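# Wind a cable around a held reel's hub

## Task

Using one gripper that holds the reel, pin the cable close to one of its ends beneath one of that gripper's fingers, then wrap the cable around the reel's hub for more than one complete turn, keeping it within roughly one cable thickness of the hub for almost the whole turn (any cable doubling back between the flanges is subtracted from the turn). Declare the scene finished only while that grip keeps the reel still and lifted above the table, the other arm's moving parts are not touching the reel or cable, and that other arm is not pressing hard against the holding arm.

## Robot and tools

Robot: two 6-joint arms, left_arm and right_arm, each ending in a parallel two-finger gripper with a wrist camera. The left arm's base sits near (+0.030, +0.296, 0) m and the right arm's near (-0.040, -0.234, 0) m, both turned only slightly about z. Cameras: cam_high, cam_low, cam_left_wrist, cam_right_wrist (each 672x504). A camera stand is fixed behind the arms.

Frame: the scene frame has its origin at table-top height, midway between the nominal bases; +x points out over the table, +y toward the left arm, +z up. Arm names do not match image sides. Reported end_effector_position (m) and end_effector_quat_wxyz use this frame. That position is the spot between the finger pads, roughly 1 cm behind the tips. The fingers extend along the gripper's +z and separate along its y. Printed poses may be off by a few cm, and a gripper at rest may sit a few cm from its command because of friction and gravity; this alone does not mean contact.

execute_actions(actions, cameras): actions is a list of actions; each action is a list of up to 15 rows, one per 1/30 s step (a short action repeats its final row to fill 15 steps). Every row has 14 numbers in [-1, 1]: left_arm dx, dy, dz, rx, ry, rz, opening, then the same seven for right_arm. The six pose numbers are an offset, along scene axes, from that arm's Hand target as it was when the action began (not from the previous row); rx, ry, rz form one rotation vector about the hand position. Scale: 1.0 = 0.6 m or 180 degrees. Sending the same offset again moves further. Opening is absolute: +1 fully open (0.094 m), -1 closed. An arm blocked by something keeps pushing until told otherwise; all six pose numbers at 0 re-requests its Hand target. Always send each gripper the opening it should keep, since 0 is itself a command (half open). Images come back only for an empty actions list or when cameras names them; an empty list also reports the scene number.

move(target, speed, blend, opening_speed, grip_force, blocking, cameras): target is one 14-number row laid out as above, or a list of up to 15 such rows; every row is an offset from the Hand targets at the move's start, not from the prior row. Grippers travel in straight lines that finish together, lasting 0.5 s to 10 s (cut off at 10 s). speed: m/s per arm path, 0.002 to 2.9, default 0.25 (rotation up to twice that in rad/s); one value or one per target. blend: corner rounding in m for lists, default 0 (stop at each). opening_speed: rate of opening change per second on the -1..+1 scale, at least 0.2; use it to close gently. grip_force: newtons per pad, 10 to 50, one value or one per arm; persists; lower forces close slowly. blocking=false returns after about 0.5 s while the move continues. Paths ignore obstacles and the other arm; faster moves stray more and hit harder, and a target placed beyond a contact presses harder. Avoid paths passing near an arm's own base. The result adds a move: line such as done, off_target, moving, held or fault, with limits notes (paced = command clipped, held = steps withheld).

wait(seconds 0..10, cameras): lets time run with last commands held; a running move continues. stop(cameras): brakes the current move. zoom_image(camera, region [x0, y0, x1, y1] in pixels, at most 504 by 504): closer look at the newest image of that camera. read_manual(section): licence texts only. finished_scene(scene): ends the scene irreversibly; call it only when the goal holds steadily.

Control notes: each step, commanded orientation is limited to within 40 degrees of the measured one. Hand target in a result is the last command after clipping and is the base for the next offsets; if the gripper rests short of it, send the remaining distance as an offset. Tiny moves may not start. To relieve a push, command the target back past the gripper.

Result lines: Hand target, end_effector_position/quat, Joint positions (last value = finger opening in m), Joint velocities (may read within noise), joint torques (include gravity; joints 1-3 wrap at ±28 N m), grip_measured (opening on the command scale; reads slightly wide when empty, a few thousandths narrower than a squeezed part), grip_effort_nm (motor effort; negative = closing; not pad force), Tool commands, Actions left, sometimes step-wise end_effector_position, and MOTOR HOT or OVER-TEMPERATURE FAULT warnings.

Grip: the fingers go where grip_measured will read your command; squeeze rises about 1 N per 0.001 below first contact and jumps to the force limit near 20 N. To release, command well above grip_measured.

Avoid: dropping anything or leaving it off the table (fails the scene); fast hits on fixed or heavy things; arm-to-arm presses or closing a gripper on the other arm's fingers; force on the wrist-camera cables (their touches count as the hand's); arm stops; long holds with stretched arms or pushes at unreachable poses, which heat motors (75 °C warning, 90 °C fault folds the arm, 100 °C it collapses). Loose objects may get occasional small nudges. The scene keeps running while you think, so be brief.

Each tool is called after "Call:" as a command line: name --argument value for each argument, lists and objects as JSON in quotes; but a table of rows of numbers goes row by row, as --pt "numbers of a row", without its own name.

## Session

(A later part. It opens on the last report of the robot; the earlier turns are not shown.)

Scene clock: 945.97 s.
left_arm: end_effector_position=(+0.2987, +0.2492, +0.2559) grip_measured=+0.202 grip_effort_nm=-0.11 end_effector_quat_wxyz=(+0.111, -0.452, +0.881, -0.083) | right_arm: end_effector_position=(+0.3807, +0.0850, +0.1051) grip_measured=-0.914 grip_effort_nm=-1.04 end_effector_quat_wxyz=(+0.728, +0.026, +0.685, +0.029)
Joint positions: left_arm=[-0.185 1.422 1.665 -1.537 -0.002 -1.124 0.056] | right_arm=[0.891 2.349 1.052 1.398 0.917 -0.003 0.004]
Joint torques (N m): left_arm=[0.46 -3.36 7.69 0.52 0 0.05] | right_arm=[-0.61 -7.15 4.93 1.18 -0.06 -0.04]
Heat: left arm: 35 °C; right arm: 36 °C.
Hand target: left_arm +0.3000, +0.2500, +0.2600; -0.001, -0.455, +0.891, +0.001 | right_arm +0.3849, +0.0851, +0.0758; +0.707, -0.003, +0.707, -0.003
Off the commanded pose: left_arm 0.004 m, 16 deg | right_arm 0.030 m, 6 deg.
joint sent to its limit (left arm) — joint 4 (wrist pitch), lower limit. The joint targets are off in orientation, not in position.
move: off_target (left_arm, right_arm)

Call:
execute_actions --actions '[]'

Call:
zoom_image --camera "cam_low" --region '[250, 180, 400, 350]'

Scene clock: 949.97 s.
left_arm: end_effector_position=(+0.2987, +0.2492, +0.2559) grip_measured=+0.202 grip_effort_nm=-0.11 end_effector_quat_wxyz=(+0.111, -0.452, +0.881, -0.083) | right_arm: end_effector_position=(+0.3807, +0.0850, +0.1052) grip_measured=-0.914 grip_effort_nm=-1.04 end_effector_quat_wxyz=(+0.728, +0.026, +0.685, +0.029)
Joint positions: left_arm=[-0.185 1.422 1.665 -1.537 -0.002 -1.124 0.056] | right_arm=[0.891 2.349 1.052 1.398 0.917 -0.003 0.004]
Joint velocities: within noise
Joint torques (N m): left_arm=[0.46 -3.33 7.71 0.52 0 0.05] | right_arm=[-0.65 -7.12 4.92 1.18 -0.06 -0.04]
Heat: left arm: 35 °C; right arm: 36 °C.
Hand target: left_arm +0.3000, +0.2500, +0.2600; -0.001, -0.455, +0.891, +0.001 | right_arm +0.3849, +0.0851, +0.0759; +0.707, -0.003, +0.707, -0.003
Tool commands: left_gripper/opening=+0.2 right_gripper/opening=-1.0
Off the commanded pose: left_arm 0.004 m, 16 deg | right_arm 0.030 m, 6 deg.

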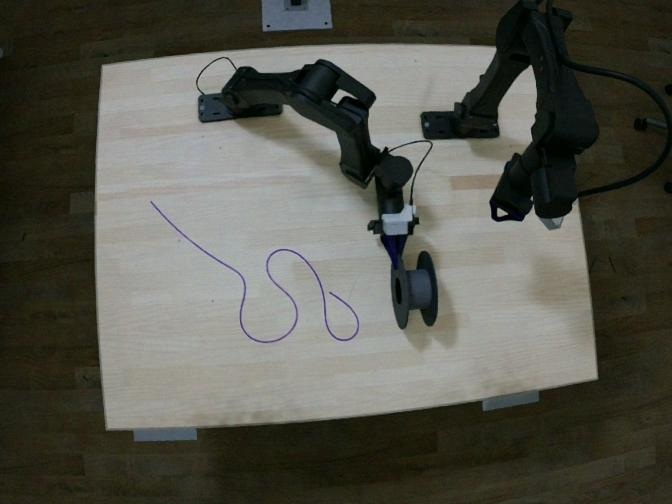

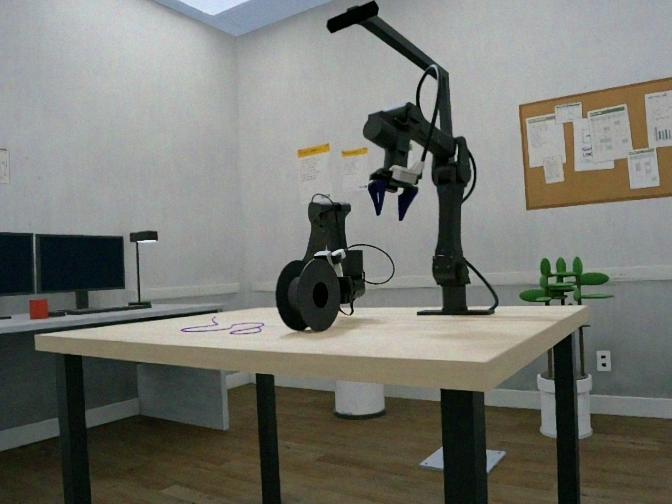

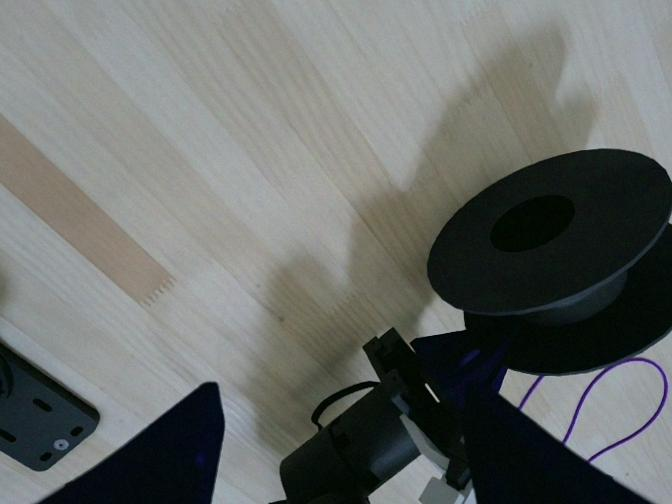

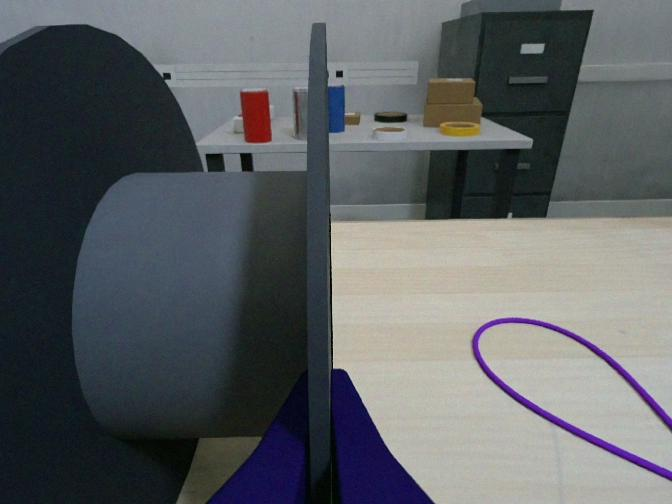

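Scaled by 2.965.

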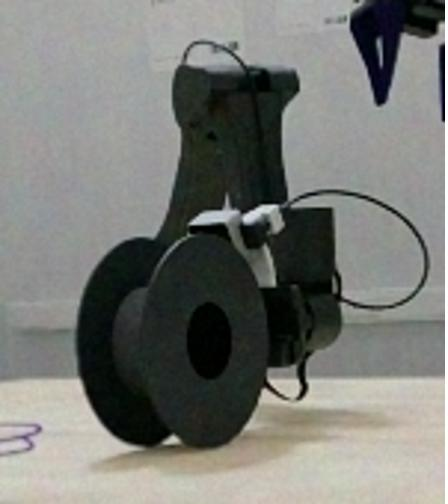

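Call:
move --target '[0,0,0,0,0,0,0.2, -0.004,0,0.04,0,0,0,-1]' --speed 0.06

Scene clock: 966.73 s.
left_arm: end_effector_position=(+0.2987, +0.2492, +0.2559) grip_measured=+0.202 grip_effort_nm=-0.11 end_effector_quat_wxyz=(+0.111, -0.452, +0.881, -0.083) | right_arm: end_effector_position=(+0.3814, +0.0865, +0.1080) grip_measured=-0.915 grip_effort_nm=-1.04 end_effector_quat_wxyz=(+0.723, +0.017, +0.690, +0.022)
Joint positions: left_arm=[-0.185 1.422 1.665 -1.537 -0.002 -1.124 0.056] | right_arm=[0.891 2.325 1.052 1.348 0.913 -0.004 0.004]
Joint torques (N m): left_arm=[0.44 -3.36 7.69 0.52 0 0.05] | right_arm=[-0.23 -11.19 4.26 1.08 0.01 -0.09]
Heat: left arm: 35 °C; right arm: 35 °C.
Hand target: left_arm +0.3000, +0.2500, +0.2600; -0.001, -0.455, +0.891, +0.001 | right_arm +0.3825, +0.0851, +0.0998; +0.707, -0.003, +0.707, -0.003
Off the commanded pose: left_arm 0.004 m, 16 deg | right_arm 0.008 m, 5 deg.
joint sent to its limit (left arm) — joint 4 (wrist pitch), lower limit. The joint targets are off in orientation, not in position.
move: off_target (left_arm, right_arm)

Call:
move --target '[0,0,0,0,0,0,0.2, 0,0,0,0,0,0,-0.6]' --opening_speed 0.4 --cameras '["all"]'

Scene clock: 974.77 s.
left_arm: end_effector_position=(+0.2987, +0.2492, +0.2559) grip_measured=+0.202 grip_effort_nm=-0.10 end_effector_quat_wxyz=(+0.111, -0.452, +0.881, -0.083) | right_arm: end_effector_position=(+0.3817, +0.0867, +0.0950) grip_measured=-0.603 grip_effort_nm=0.14 end_effector_quat_wxyz=(+0.708, -0.003, +0.706, +0.001)
Joint positions: left_arm=[-0.185 1.422 1.665 -1.537 -0.002 -1.124 0.056] | right_arm=[0.891 2.325 1.052 1.276 0.915 -0.005 0.019]
Joint torques (N m): left_arm=[0.46 -3.36 7.69 0.52 0 0.06] | right_arm=[-0.23 -11.41 4.48 1.75 0.04 -0.02]
Heat: left arm: 35 °C; right arm: 35 °C.
Hand target: left_arm +0.3000, +0.2500, +0.2600; -0.001, -0.455, +0.891, +0.001 | right_arm +0.3825, +0.0851, +0.0998; +0.707, -0.003, +0.707, -0.003
Off the commanded pose: left_arm 0.004 m, 16 deg | right_arm 0.005 m, 0 deg.
joint sent to its limit (left arm) — joint 4 (wrist pitch), lower limit. The joint targets are off in orientation, not in position.
move: off_target (left_arm)

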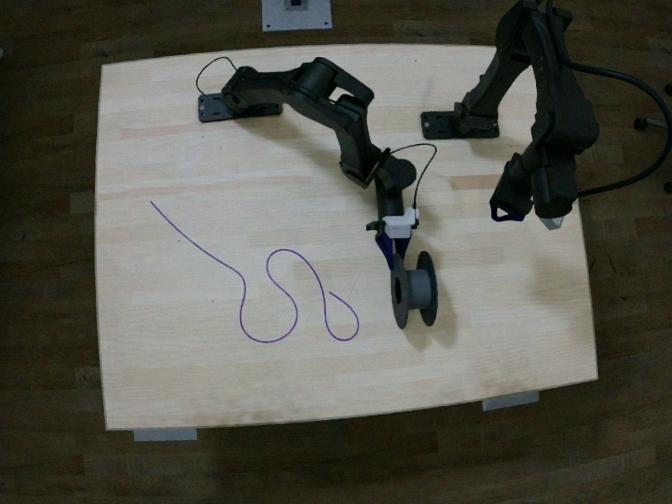

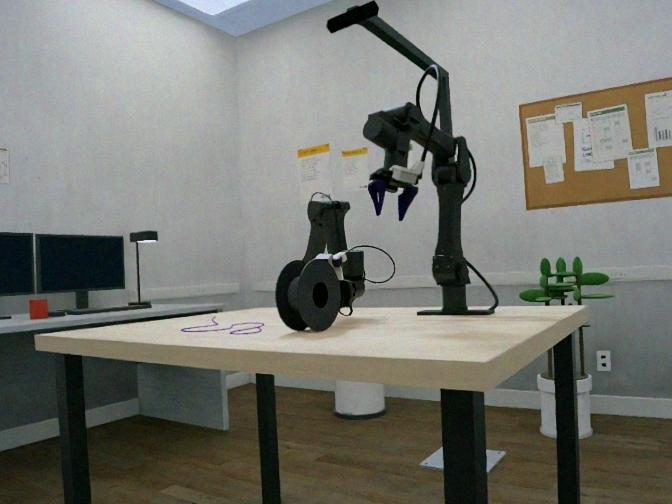

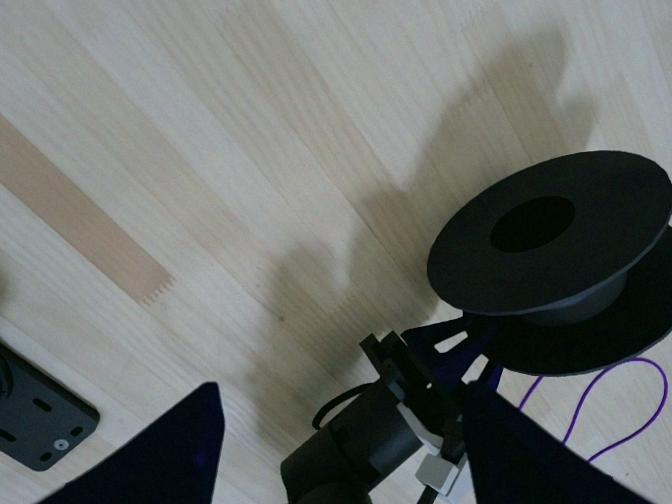

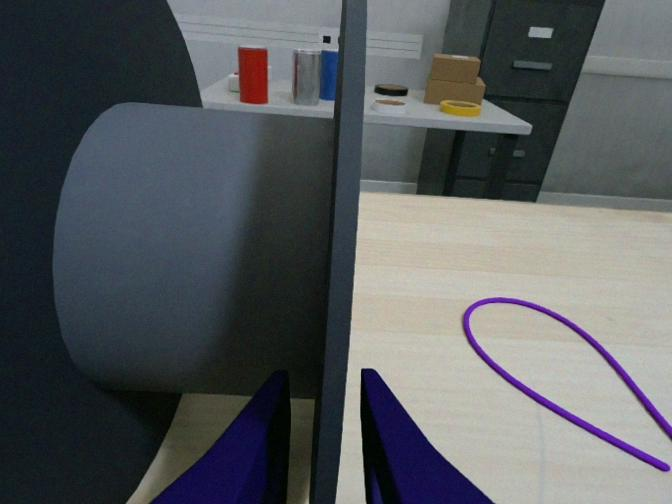

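Call:
move --target '[0,0,0,0,0,0,0.2, 0,0,0,0.019,0,0,-0.6]' --speed 0.1 --cameras '["cam_right_wrist"]'

Scene clock: 1029.70 s.
left_arm: end_effector_position=(+0.2987, +0.2492, +0.2559) grip_measured=+0.202 grip_effort_nm=-0.11 end_effector_quat_wxyz=(+0.111, -0.452, +0.881, -0.083) | right_arm: end_effector_position=(+0.3817, +0.0867, +0.0950) grip_measured=-0.603 grip_effort_nm=0.14 end_effector_quat_wxyz=(+0.708, +0.013, +0.706, +0.017)
Joint positions: left_arm=[-0.185 1.422 1.665 -1.537 -0.002 -1.124 0.056] | right_arm=[0.891 2.325 1.052 1.276 0.915 0.04 0.019]
Joint torques (N m): left_arm=[0.46 -3.34 7.69 0.52 0 0.06] | right_arm=[-0.28 -11.41 4.46 1.75 0.04 0.14]
Heat: left arm: 35 °C; right arm: 34 °C.
Hand target: left_arm +0.3000, +0.2500, +0.2600; -0.001, -0.455, +0.891, +0.001 | right_arm +0.3825, +0.0851, +0.0998; +0.707, +0.018, +0.707, +0.018
Off the commanded pose: left_arm 0.004 m, 16 deg | right_arm 0.005 m, 1 deg.
joint sent to its limit (left arm) — joint 4 (wrist pitch), lower limit. The joint targets are off in orientation, not in position.
move: off_target (left_arm)
Images, in order (width x height): cam_right_wrist 672x504.

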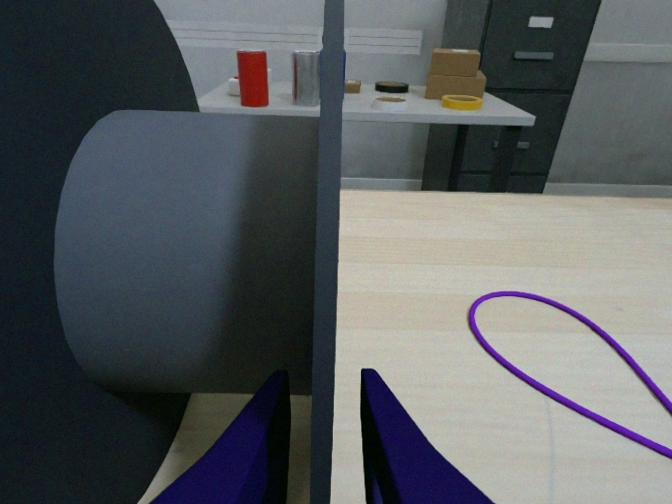

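Call:
move --target '[0,0,0,0,0,0,0.2, -0.018,0,0,0,0,0,-0.6]' --speed 0.1

Call:
move --target '[0,0,0,0,0,0,0.2, 0,0,0,0,0,0,-1]' --opening_speed 0.4 --cameras '["cam_right_wrist"]'

Scene clock: 1036.57 s.
left_arm: end_effector_position=(+0.2987, +0.2492, +0.2559) grip_measured=+0.202 grip_effort_nm=-0.11 end_effector_quat_wxyz=(+0.111, -0.452, +0.881, -0.083) | right_arm: end_effector_position=(+0.3755, +0.0869, +0.0896) grip_measured=-0.603 grip_effort_nm=0.13 end_effector_quat_wxyz=(+0.704, +0.007, +0.710, +0.014)
Joint positions: left_arm=[-0.185 1.422 1.665 -1.537 -0.002 -1.124 0.056] | right_arm=[0.904 2.325 1.035 1.276 0.924 0.041 0.019]
Joint torques (N m): left_arm=[0.44 -3.34 7.69 0.52 0 0.05] | right_arm=[0.55 -12.37 3.51 1.94 0.16 0.12]
Heat: left arm: 35 °C; right arm: 34 °C.
Hand target: left_arm +0.3000, +0.2500, +0.2600; -0.001, -0.455, +0.891, +0.001 | right_arm +0.3717, +0.0852, +0.0999; +0.707, +0.018, +0.707, +0.019
Off the commanded pose: left_arm 0.004 m, 16 deg | right_arm 0.011 m, 1 deg.
joint sent to its limit (left arm) — joint 4 (wrist pitch), lower limit. The joint targets are off in orientation, not in position.
move: off_target (left_arm, right_arm)

Scene clock: 1037.77 s.
left_arm: end_effector_position=(+0.2987, +0.2492, +0.2559) grip_measured=+0.202 grip_effort_nm=-0.11 end_effector_quat_wxyz=(+0.111, -0.452, +0.881, -0.083) | right_arm: end_effector_position=(+0.3753, +0.0872, +0.0917) grip_measured=-0.914 grip_effort_nm=-1.03 end_effector_quat_wxyz=(+0.705, +0.011, +0.709, +0.017)
Joint positions: left_arm=[-0.185 1.422 1.665 -1.537 -0.002 -1.124 0.056] | right_arm=[0.904 2.322 1.035 1.279 0.925 0.047 0.004]
Joint torques (N m): left_arm=[0.46 -3.36 7.69 0.52 0 0.05] | right_arm=[0.58 -12.12 3.44 1.91 0.14 0.07]
Heat: left arm: 35 °C; right arm: 34 °C.
Hand target: left_arm +0.3000, +0.2500, +0.2600; -0.001, -0.455, +0.891, +0.001 | right_arm +0.3717, +0.0851, +0.0999; +0.707, +0.018, +0.707, +0.018
Off the commanded pose: left_arm 0.004 m, 16 deg | right_arm 0.009 m, 1 deg.
joint sent to its limit (left arm) — joint 4 (wrist pitch), lower limit. The joint targets are off in orientation, not in position.
move: off_target (left_arm)
Images, in order (width x height): cam_right_wrist 672x504.

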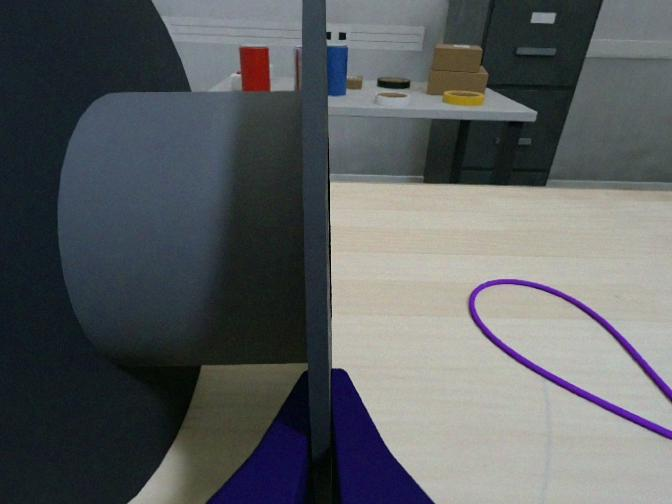

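Call:
move --pt "0 0 0 0 0 0 0.2 0 0 0.09 0 0 0 -1" --pt "0 0 0 0 0 0 0.2 0.01 0.135 0.09 0 0 0 -1" --pt "0 0 0 0 0 0 0.2 0.01 0.135 0.03 0 0 0 -1" --blend '[0.02, 0.02, 0]' --speed 0.2 --cameras '["cam_low", "cam_high", "cam_right_wrist"]'

Scene clock: 1050.23 s.
left_arm: end_effector_position=(+0.2987, +0.2492, +0.2559) grip_measured=+0.202 grip_effort_nm=-0.11 end_effector_quat_wxyz=(+0.111, -0.452, +0.881, -0.083) | right_arm: end_effector_position=(+0.3729, +0.1662, +0.0983) grip_measured=-0.914 grip_effort_nm=-1.04 end_effector_quat_wxyz=(+0.692, -0.015, +0.721, +0.004)
Joint positions: left_arm=[-0.185 1.422 1.665 -1.537 -0.002 -1.124 0.056] | right_arm=[1.007 2.409 1.351 0.981 1.009 0.049 0.004]
Joint torques (N m): left_arm=[0.47 -3.36 7.69 0.52 0 0.06] | right_arm=[-0.34 -11.69 7.95 2.36 0.24 0.07]
Heat: left arm: 35 °C; right arm: 36 °C.
Hand target: left_arm +0.3000, +0.2500, +0.2600; -0.001, -0.455, +0.891, +0.001 | right_arm +0.3778, +0.1661, +0.1177; +0.707, +0.018, +0.707, +0.018
Off the commanded pose: left_arm 0.004 m, 16 deg | right_arm 0.020 m, 5 deg.
joint sent to its limit (left arm) — joint 4 (wrist pitch), lower limit. The joint targets are off in orientation, not in position.
move: off_target (left_arm, right_arm); blend cut to 0.018 m at target 2
Images, in order (width x height): cam_high 672x504, cam_low 672x504, cam_right_wrist 672x504.

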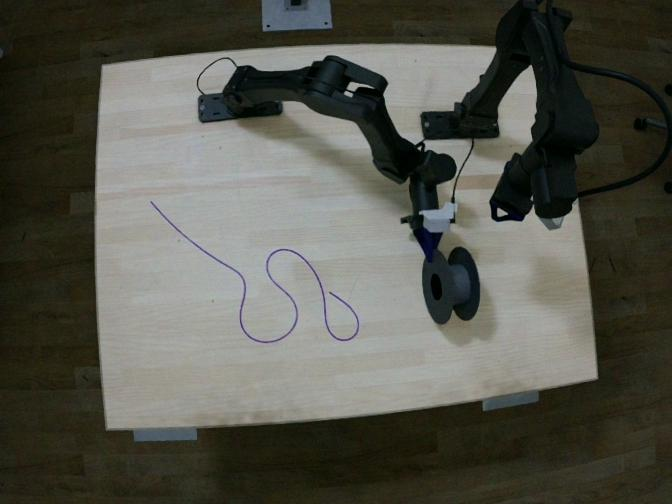

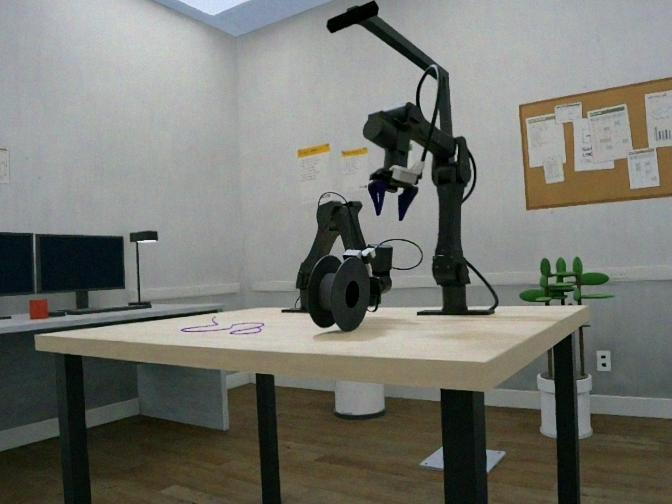

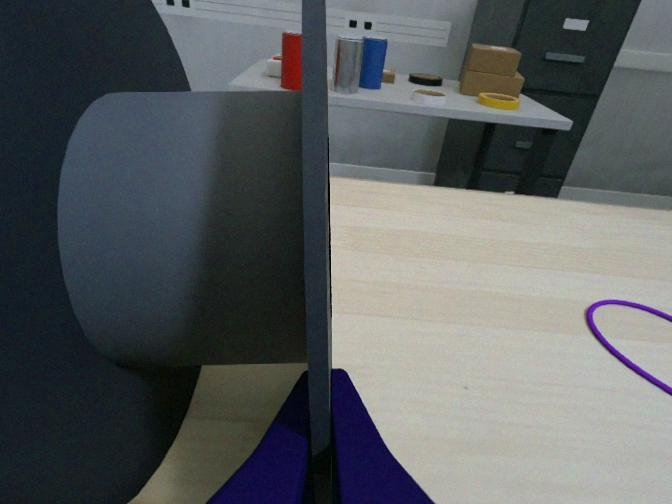

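Call:
move --target '[0,0,0,0,0,0,0.2, 0,0,-0.01,0.024,0,0,-1]' --speed 0.08 --cameras '["cam_right_wrist"]'

Scene clock: 1058.80 s.
left_arm: end_effector_position=(+0.2987, +0.2492, +0.2559) grip_measured=+0.202 grip_effort_nm=-0.11 end_effector_quat_wxyz=(+0.111, -0.452, +0.881, -0.083) | right_arm: end_effector_position=(+0.3729, +0.1660, +0.0963) grip_measured=-0.914 grip_effort_nm=-1.04 end_effector_quat_wxyz=(+0.691, +0.007, +0.722, +0.025)
Joint positions: left_arm=[-0.185 1.422 1.665 -1.537 -0.002 -1.124 0.056] | right_arm=[1.007 2.413 1.351 0.981 1.009 0.115 0.004]
Joint torques (N m): left_arm=[0.46 -3.37 7.69 0.52 0 0.06] | right_arm=[-0.32 -10.92 7.9 2.51 0.27 0.19]
Heat: left arm: 35 °C; right arm: 35 °C.
Hand target: left_arm +0.3000, +0.2500, +0.2600; -0.001, -0.455, +0.891, +0.001 | right_arm +0.3778, +0.1660, +0.1119; +0.706, +0.044, +0.706, +0.045
Off the commanded pose: left_arm 0.004 m, 16 deg | right_arm 0.016 m, 5 deg.
joint sent to its limit (left arm) — joint 4 (wrist pitch), lower limit. The joint targets are off in orientation, not in position.
move: off_target (left_arm, right_arm)
Images, in order (width x height): cam_right_wrist 672x504.

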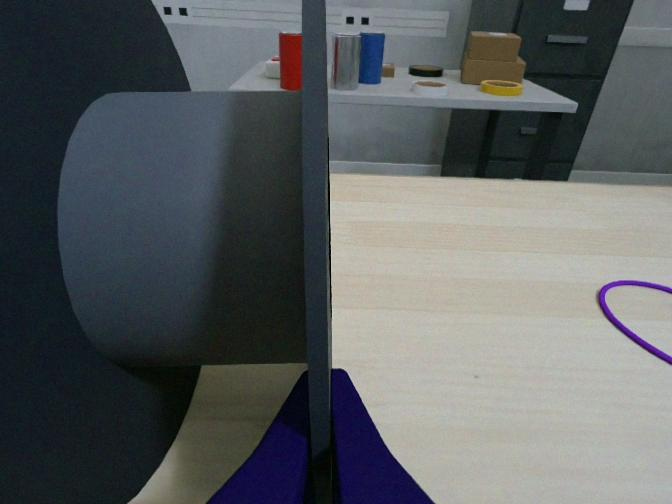

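Call:
move --target '[0,0,0,0,0,0,0.2, 0,0,-0.015,0.004,0,0,-1]' --speed 0.06

Call:
move --target '[0,0,0,0,0,0,0.2, 0,0,-0.015,0,0,0,-1]' --speed 0.06 --cameras '["cam_low"]'

Call:
zoom_image --camera "cam_low" --region '[270, 230, 420, 350]'

Scene clock: 1063.83 s.
left_arm: end_effector_position=(+0.2987, +0.2492, +0.2559) grip_measured=+0.202 grip_effort_nm=-0.11 end_effector_quat_wxyz=(+0.111, -0.452, +0.881, -0.083) | right_arm: end_effector_position=(+0.3729, +0.1651, +0.0920) grip_measured=-0.914 grip_effort_nm=-1.04 end_effector_quat_wxyz=(+0.694, +0.020, +0.718, +0.035)
Joint positions: left_arm=[-0.185 1.422 1.665 -1.537 -0.002 -1.124 0.056] | right_arm=[1.007 2.433 1.351 1.019 1.014 0.132 0.004]
Joint torques (N m): left_arm=[0.46 -3.36 7.68 0.52 0 0.06] | right_arm=[-0.34 -10.47 8.01 2.36 0.2 0.13]
Heat: left arm: 35 °C; right arm: 36 °C.
Hand target: left_arm +0.3000, +0.2500, +0.2600; -0.001, -0.455, +0.891, +0.001 | right_arm +0.3778, +0.1660, +0.1029; +0.706, +0.049, +0.705, +0.049
Off the commanded pose: left_arm 0.004 m, 16 deg | right_arm 0.012 m, 4 deg.
joint sent to its limit (left arm) — joint 4 (wrist pitch), lower limit. The joint targets are off in orientation, not in position.
move: off_target (left_arm, right_arm)

Scene clock: 1064.67 s.
left_arm: end_effector_position=(+0.2987, +0.2492, +0.2559) grip_measured=+0.202 grip_effort_nm=-0.10 end_effector_quat_wxyz=(+0.111, -0.452, +0.881, -0.083) | right_arm: end_effector_position=(+0.3734, +0.1644, +0.0893) grip_measured=-0.914 grip_effort_nm=-1.03 end_effector_quat_wxyz=(+0.699, +0.032, +0.713, +0.041)
Joint positions: left_arm=[-0.185 1.422 1.665 -1.537 -0.002 -1.124 0.056] | right_arm=[1.007 2.454 1.357 1.058 1.023 0.136 0.004]
Joint torques (N m): left_arm=[0.44 -3.33 7.69 0.52 0 0.06] | right_arm=[-0.35 -10.06 7.82 2.17 0.11 0.07]
Heat: left arm: 35 °C; right arm: 36 °C.
Hand target: left_arm +0.3000, +0.2500, +0.2600; -0.001, -0.455, +0.891, +0.001 | right_arm +0.3778, +0.1661, +0.0939; +0.705, +0.049, +0.705, +0.050
Off the commanded pose: left_arm 0.004 m, 16 deg | right_arm 0.007 m, 2 deg.
joint sent to its limit (left arm) — joint 4 (wrist pitch), lower limit. The joint targets are off in orientation, not in position.
move: off_target (left_arm)
Images, in order (width x height): cam_low 672x504.

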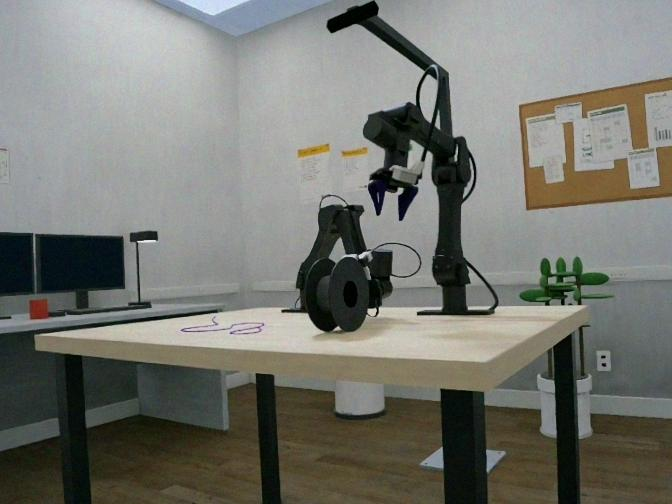

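Scaled by 3.360.

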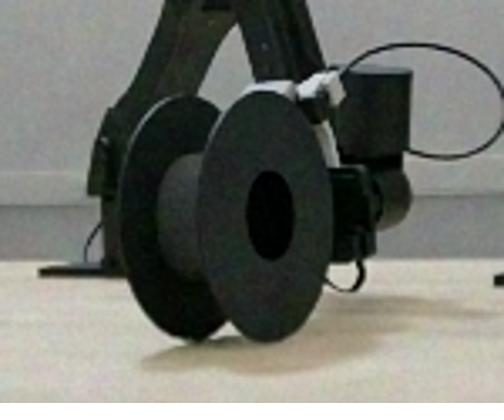

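Call:
move --target '[0,0,0,0,0,0,0.2, 0,0,0,0,0,0,-0.6]' --opening_speed 0.4 --cameras '["cam_right_wrist", "cam_low", "cam_left_wrist"]'

Scene clock: 1070.50 s.
left_arm: end_effector_position=(+0.2987, +0.2492, +0.2559) grip_measured=+0.202 grip_effort_nm=-0.10 end_effector_quat_wxyz=(+0.111, -0.452, +0.881, -0.083) | right_arm: end_effector_position=(+0.3734, +0.1644, +0.0915) grip_measured=-0.603 grip_effort_nm=0.13 end_effector_quat_wxyz=(+0.701, +0.036, +0.711, +0.045)
Joint positions: left_arm=[-0.185 1.422 1.665 -1.537 -0.002 -1.124 0.056] | right_arm=[1.007 2.454 1.357 1.072 1.023 0.136 0.019]
Joint torques (N m): left_arm=[0.44 -3.34 7.69 0.52 0 0.05] | right_arm=[-0.36 -10 7.86 2.04 0.11 0.07]
Heat: left arm: 35 °C; right arm: 36 °C.
Hand target: left_arm +0.3000, +0.2500, +0.2600; -0.001, -0.455, +0.891, +0.001 | right_arm +0.3778, +0.1661, +0.0939; +0.706, +0.049, +0.705, +0.050
Off the commanded pose: left_arm 0.004 m, 16 deg | right_arm 0.005 m, 2 deg.
joint sent to its limit (left arm) — joint 4 (wrist pitch), lower limit. The joint targets are off in orientation, not in position.
move: off_target (left_arm)
Images, in order (width x height): cam_low 672x504, cam_left_wrist 672x504, cam_right_wrist 672x504.

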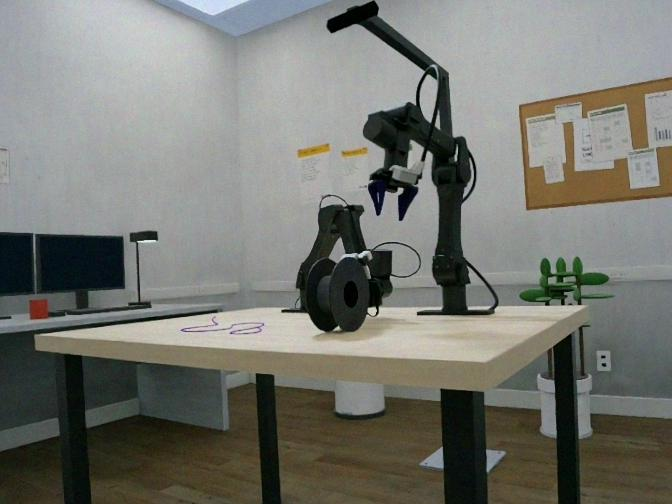

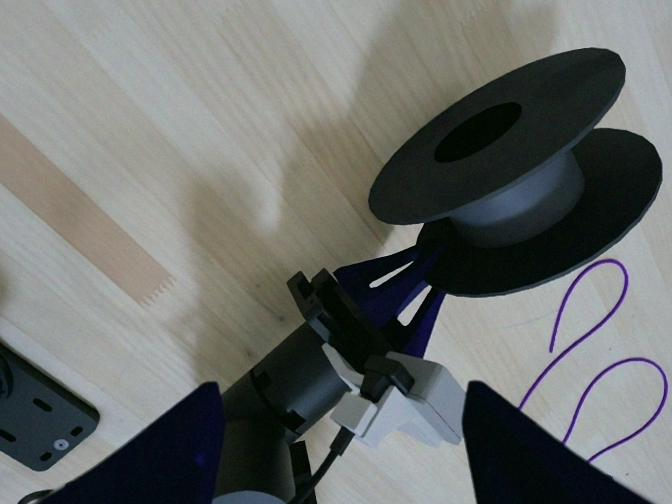

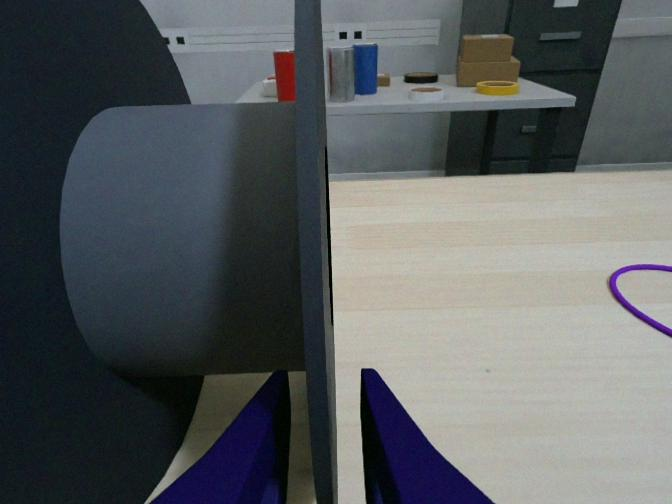

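Call:
move --target '[0,0,0,0,0,0,0.2, 0,0,0,-0.011,0,0,0.1]' --opening_speed 0.6 --speed 0.1 --cameras '["cam_right_wrist"]'

Scene clock: 1159.47 s.
left_arm: end_effector_position=(+0.2987, +0.2492, +0.2559) grip_measured=+0.202 grip_effort_nm=-0.10 end_effector_quat_wxyz=(+0.111, -0.452, +0.881, -0.083) | right_arm: end_effector_position=(+0.3734, +0.1644, +0.0915) grip_measured=+0.097 grip_effort_nm=0.13 end_effector_quat_wxyz=(+0.702, +0.027, +0.711, +0.037)
Joint positions: left_arm=[-0.185 1.422 1.665 -1.537 -0.002 -1.124 0.056] | right_arm=[1.007 2.454 1.357 1.072 1.023 0.112 0.052]
Joint torques (N m): left_arm=[0.46 -3.34 7.71 0.52 0 0.06] | right_arm=[-0.38 -10.07 7.8 2.03 0.11 -0.06]
Heat: left arm: 36 °C; right arm: 38 °C.
Hand target: left_arm +0.3000, +0.2500, +0.2600; -0.001, -0.455, +0.891, +0.001 | right_arm +0.3778, +0.1661, +0.0939; +0.706, +0.037, +0.706, +0.037
Off the commanded pose: left_arm 0.004 m, 16 deg | right_arm 0.005 m, 1 deg.
joint sent to its limit (left arm) — joint 4 (wrist pitch), lower limit. The joint targets are off in orientation, not in position.
move: off_target (left_arm)
Images, in order (width x height): cam_right_wrist 672x504.

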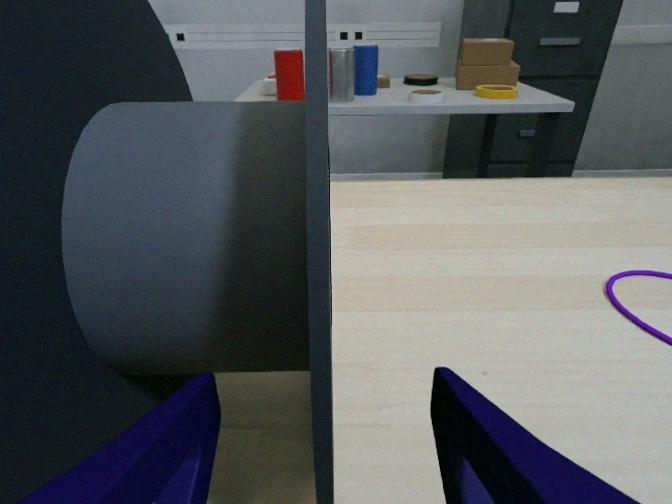

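Call:
move --pt "0 0 0 0 0 0 0.2 -0.2 0 0 0 0 0 0.1" --pt "0 0 0 0 0 0 0.2 -0.213 -0.277 0.177 0 0 0 0.1" --pt "0 0 0 0 0 0 0.2 -0.08 -0.643 0.26 0 0 -0.083 0.1" --blend '[0.01, 0.05, 0]' --speed '[0.15, 0.3, 0.3]' --cameras '["all"]'

Scene clock: 1182.20 s.
left_arm: end_effector_position=(+0.2987, +0.2492, +0.2559) grip_measured=+0.202 grip_effort_nm=-0.11 end_effector_quat_wxyz=(+0.111, -0.452, +0.881, -0.083) | right_arm: end_effector_position=(+0.3269, -0.2188, +0.2338) grip_measured=+0.097 grip_effort_nm=0.13 end_effector_quat_wxyz=(+0.695, +0.120, +0.706, -0.063)
Joint positions: left_arm=[-0.185 1.422 1.665 -1.537 -0.002 -1.124 0.056] | right_arm=[0.274 1.136 0.411 0.695 0.562 0.095 0.052]
Joint torques (N m): left_arm=[0.44 -3.34 7.68 0.52 0 0.06] | right_arm=[-0.72 -3.92 9.47 1.96 -0.02 0.13]
Heat: left arm: 36 °C; right arm: 37 °C.
Hand target: left_arm +0.3000, +0.2500, +0.2600; -0.001, -0.455, +0.891, +0.001 | right_arm +0.3297, -0.2196, +0.2498; +0.705, +0.128, +0.695, -0.055
Off the commanded pose: left_arm 0.004 m, 16 deg | right_arm 0.016 m, 2 deg.
joint sent to its limit (left arm) — joint 4 (wrist pitch), lower limit. The joint targets are off in orientation, not in position.
move: off_target (left_arm, right_arm)

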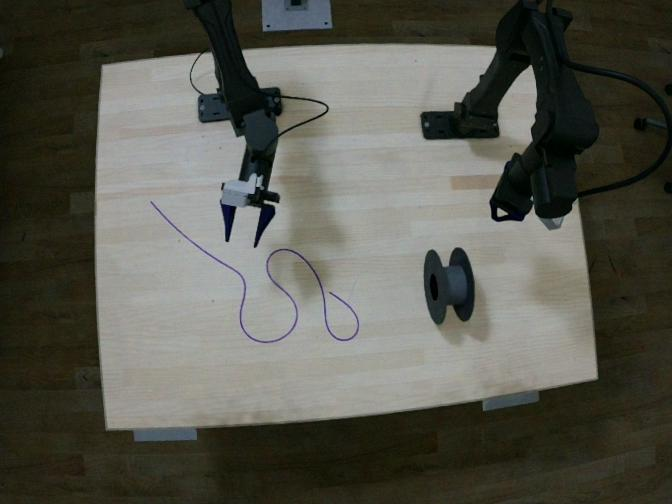

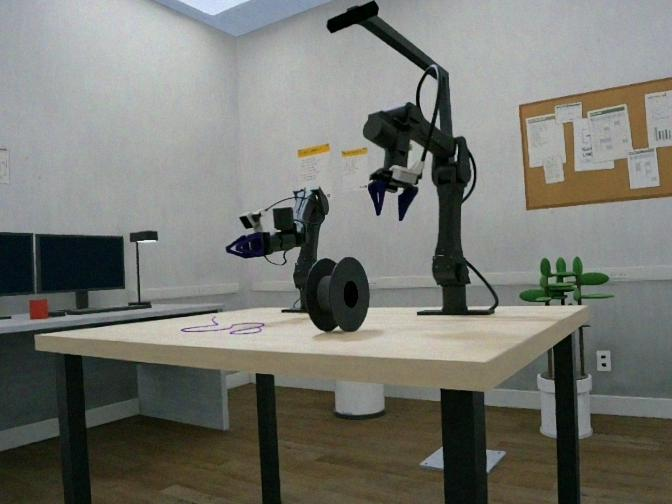

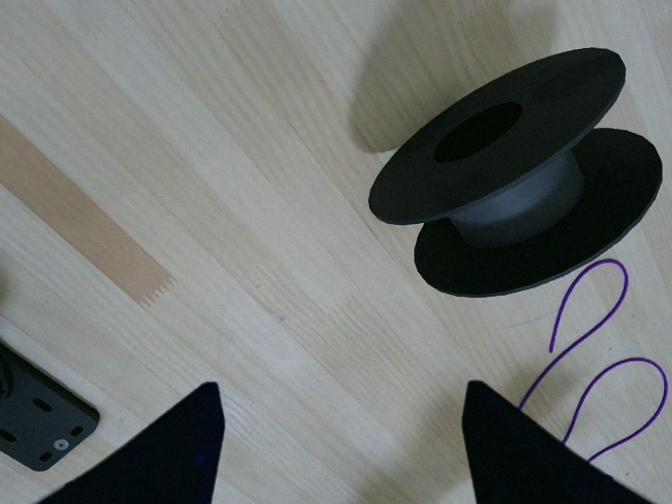

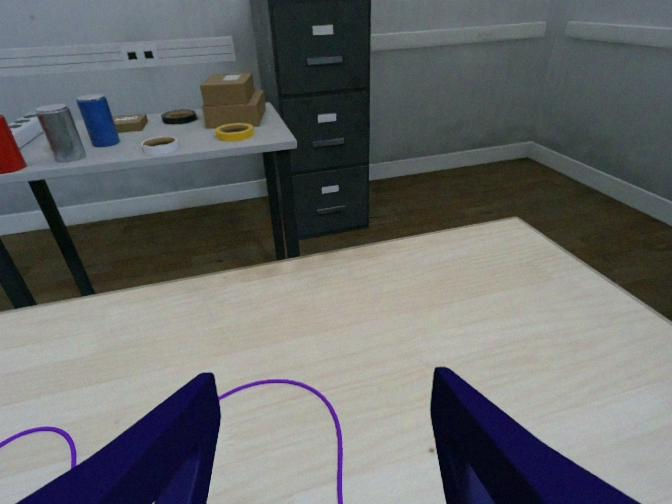

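Call:
move --pt "0.2167 -0.333 0.033 -0.147 -0.203 -0.0446 -0.3 0 0 0 0 0 0 0.1" --pt "0.248 -0.517 -0.283 -0.0717 -0.0994 -0.0446 -0.3 0 0 0 0 0 0 0.1" --blend '[0.03, 0]' --speed 0.25 --cameras '["cam_high", "cam_low", "cam_left_wrist"]'

Scene clock: 1197.37 s.
left_arm: end_effector_position=(+0.4451, -0.0624, +0.0959) grip_measured=-0.298 grip_effort_nm=-0.11 end_effector_quat_wxyz=(+0.082, -0.377, +0.904, -0.182) | right_arm: end_effector_position=(+0.3269, -0.2187, +0.2338) grip_measured=+0.097 grip_effort_nm=0.13 end_effector_quat_wxyz=(+0.695, +0.120, +0.706, -0.063)
Joint positions: left_arm=[-0.716 2.314 2.129 -0.985 0.018 -1.502 0.033] | right_arm=[0.274 1.136 0.411 0.695 0.562 0.095 0.052]
Joint torques (N m): left_arm=[0.02 -11.29 8.75 0.69 -0.22 -0.08] | right_arm=[-0.68 -3.89 9.47 1.97 -0.03 0.12]
Heat: left arm: 36 °C; right arm: 39 °C.
Hand target: left_arm +0.4488, -0.0602, +0.0902; +0.086, -0.383, +0.904, -0.170 | right_arm +0.3297, -0.2196, +0.2498; +0.705, +0.128, +0.695, -0.055
Off the commanded pose: left_arm 0.007 m, 2 deg | right_arm 0.016 m, 2 deg.
move: off_target (right_arm)
Images, in order (width x height): cam_high 672x504, cam_low 672x504, cam_left_wrist 672x504.

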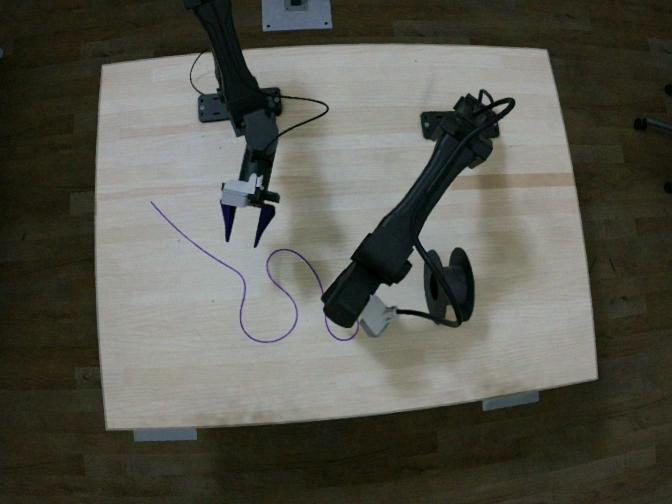

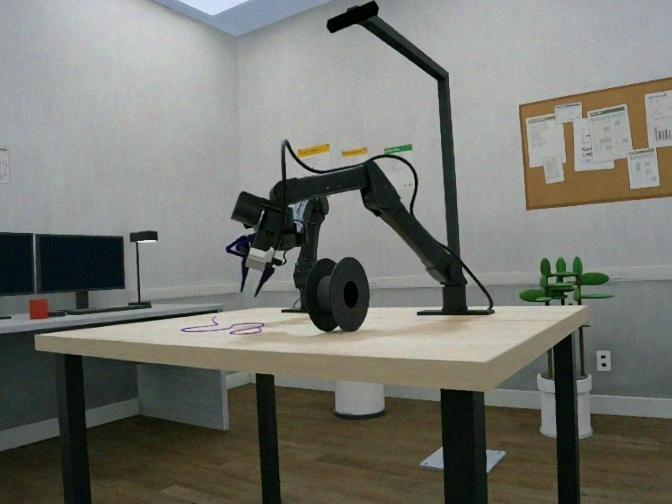

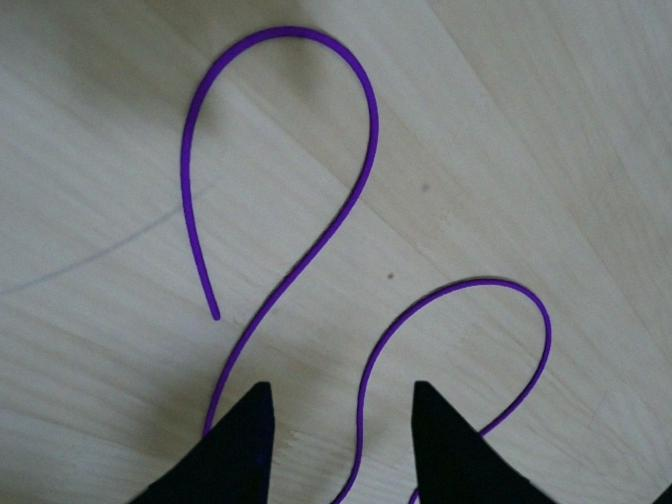

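Call:
move --target '[-0.0297,0.0063,-0.083,0,0,0.035,-0.3, 0,0,0,0,0,0,0.1]' --speed 0.12 --cameras '["cam_left_wrist"]'

Scene clock: 1215.87 s.
left_arm: end_effector_position=(+0.4284, -0.0569, +0.0286) grip_measured=-0.298 grip_effort_nm=-0.10 end_effector_quat_wxyz=(+0.081, -0.430, +0.886, -0.155) | right_arm: end_effector_position=(+0.3269, -0.2187, +0.2338) grip_measured=+0.097 grip_effort_nm=0.13 end_effector_quat_wxyz=(+0.695, +0.120, +0.706, -0.063)
Joint positions: left_arm=[-0.747 2.314 1.878 -0.785 -0.034 -1.635 0.033] | right_arm=[0.274 1.136 0.411 0.695 0.562 0.095 0.052]
Joint torques (N m): left_arm=[-0.35 -15.64 5.16 0.86 -0.27 -0.12] | right_arm=[-0.69 -3.93 9.47 1.97 -0.04 0.12]
Heat: left arm: 38 °C; right arm: 40 °C.
Hand target: left_arm +0.4310, -0.0565, +0.0404; +0.095, -0.432, +0.882, -0.165 | right_arm +0.3297, -0.2196, +0.2498; +0.705, +0.128, +0.695, -0.055
Off the commanded pose: left_arm 0.012 m, 2 deg | right_arm 0.016 m, 2 deg.
move: off_target (left_arm, right_arm)
Images, in order (width x height): cam_left_wrist 672x504.

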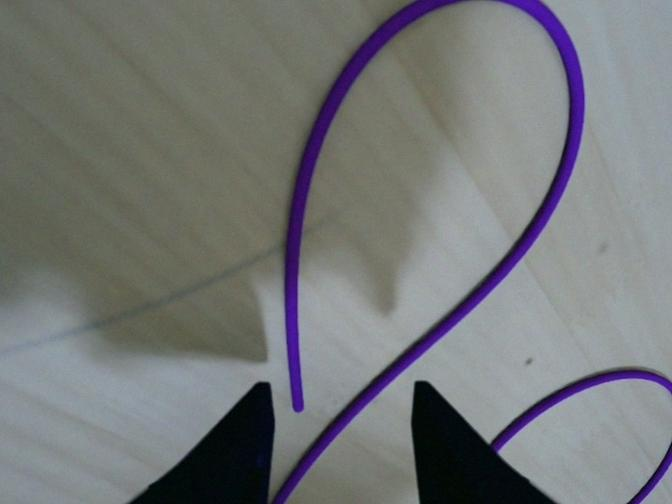

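Call:
move --target '[0.0,0.011,-0.022,0,0,0,-0.6, 0,0,0,0,0,0,0.1]' --speed 0.06 --cameras '["cam_left_wrist"]'

Scene clock: 1252.83 s.
left_arm: end_effector_position=(+0.4259, -0.0547, +0.0140) grip_measured=-0.598 grip_effort_nm=-0.10 end_effector_quat_wxyz=(+0.081, -0.430, +0.886, -0.155) | right_arm: end_effector_position=(+0.3269, -0.2187, +0.2338) grip_measured=+0.097 grip_effort_nm=0.13 end_effector_quat_wxyz=(+0.695, +0.120, +0.706, -0.063)
Joint positions: left_arm=[-0.747 2.314 1.818 -0.724 -0.034 -1.636 0.019] | right_arm=[0.274 1.136 0.411 0.695 0.562 0.095 0.052]
Joint torques (N m): left_arm=[0.57 -16.03 4.7 0.83 -0.23 0] | right_arm=[-0.64 -3.96 9.48 1.97 -0.04 0.11]
Heat: left arm: 35 °C; right arm: 40 °C.
Hand target: left_arm +0.4309, -0.0499, +0.0272; +0.095, -0.432, +0.882, -0.165 | right_arm +0.3297, -0.2196, +0.2499; +0.705, +0.128, +0.695, -0.055
Off the commanded pose: left_arm 0.015 m, 2 deg | right_arm 0.016 m, 2 deg.
move: off_target (left_arm, right_arm)
Images, in order (width x height): cam_left_wrist 672x504.

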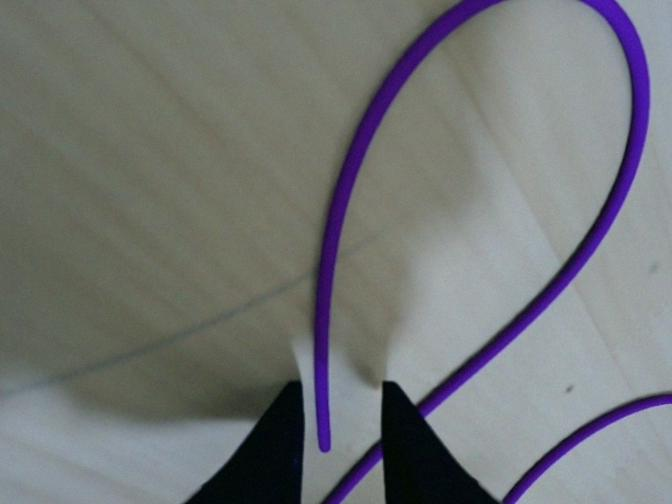

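Call:
move --pt "0.003 0.02 0.004 0 0 0 -0.6 0 0 0 0 0 0 0.1" --pt "0.003 0.02 -0.003 0 0 0 -0.8 0 0 0 0 0 0 0.1" --speed 0.05 --opening_speed 0.3 --cameras '["cam_left_wrist"]'

Scene clock: 1270.63 s.
left_arm: end_effector_position=(+0.4298, -0.0435, +0.0124) grip_measured=-0.798 grip_effort_nm=-0.10 end_effector_quat_wxyz=(+0.084, -0.432, +0.884, -0.158) | right_arm: end_effector_position=(+0.3269, -0.2187, +0.2338) grip_measured=+0.097 grip_effort_nm=0.13 end_effector_quat_wxyz=(+0.695, +0.120, +0.706, -0.063)
Joint positions: left_arm=[-0.725 2.291 1.769 -0.69 -0.032 -1.621 0.009] | right_arm=[0.274 1.136 0.411 0.695 0.562 0.095 0.052]
Joint torques (N m): left_arm=[0.66 -16.06 4.6 0.8 -0.16 0.05] | right_arm=[-0.73 -3.92 9.5 1.95 -0.04 0.11]
Heat: left arm: 36 °C; right arm: 41 °C.
Hand target: left_arm +0.4329, -0.0378, +0.0255; +0.096, -0.432, +0.881, -0.165 | right_arm +0.3297, -0.2196, +0.2499; +0.705, +0.128, +0.695, -0.055
Off the commanded pose: left_arm 0.014 m, 1 deg | right_arm 0.016 m, 2 deg.
move: off_target (left_arm, right_arm); target 2's new opening was sent with left_arm's hand 0.014 m and 1 deg from that target
Images, in order (width x height): cam_left_wrist 672x504.

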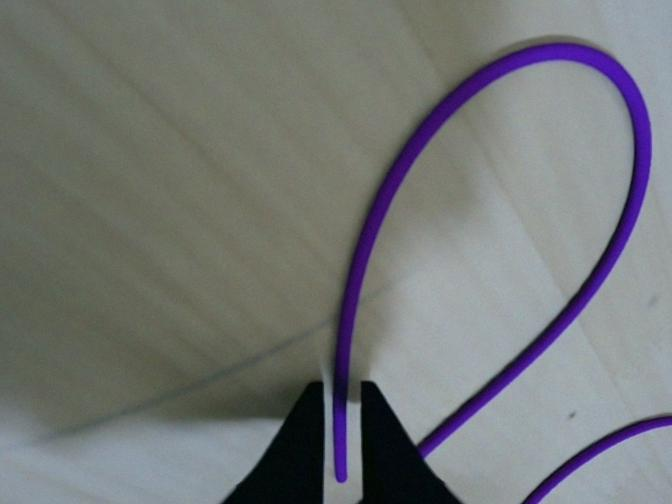

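Call:
move --pt "0 0 -0.012 0 0 0 -0.8 0 0 0 0 0 0 0.1" --pt "0 0 -0.012 0 0 0 -1 0 0 0 0 0 0 0.1" --speed 0.04 --opening_speed 0.3 --cameras '["cam_left_wrist"]'

Scene clock: 1276.43 s.
left_arm: end_effector_position=(+0.4297, -0.0434, +0.0112) grip_measured=-0.966 grip_effort_nm=-0.97 end_effector_quat_wxyz=(+0.085, -0.432, +0.883, -0.160) | right_arm: end_effector_position=(+0.3269, -0.2187, +0.2338) grip_measured=+0.097 grip_effort_nm=0.13 end_effector_quat_wxyz=(+0.695, +0.120, +0.706, -0.063)
Joint positions: left_arm=[-0.725 2.288 1.757 -0.676 -0.032 -1.62 0.002] | right_arm=[0.274 1.136 0.411 0.695 0.562 0.095 0.052]
Joint torques (N m): left_arm=[0.66 -15.08 4.36 0.88 -0.16 0.05] | right_arm=[-0.69 -3.88 9.5 1.97 -0.02 0.12]
Heat: left arm: 36 °C; right arm: 41 °C.
Hand target: left_arm +0.4329, -0.0378, +0.0183; +0.096, -0.432, +0.881, -0.165 | right_arm +0.3297, -0.2196, +0.2499; +0.705, +0.128, +0.695, -0.055
Off the commanded pose: left_arm 0.010 m, 1 deg | right_arm 0.016 m, 2 deg.
move: off_target (right_arm)
Images, in order (width x height): cam_left_wrist 672x504.

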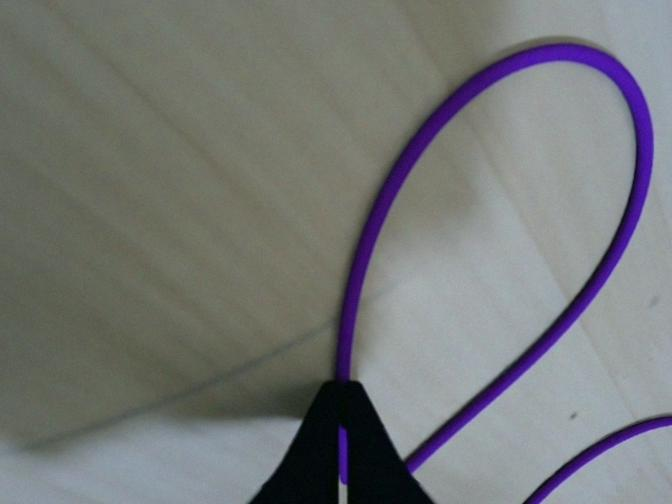

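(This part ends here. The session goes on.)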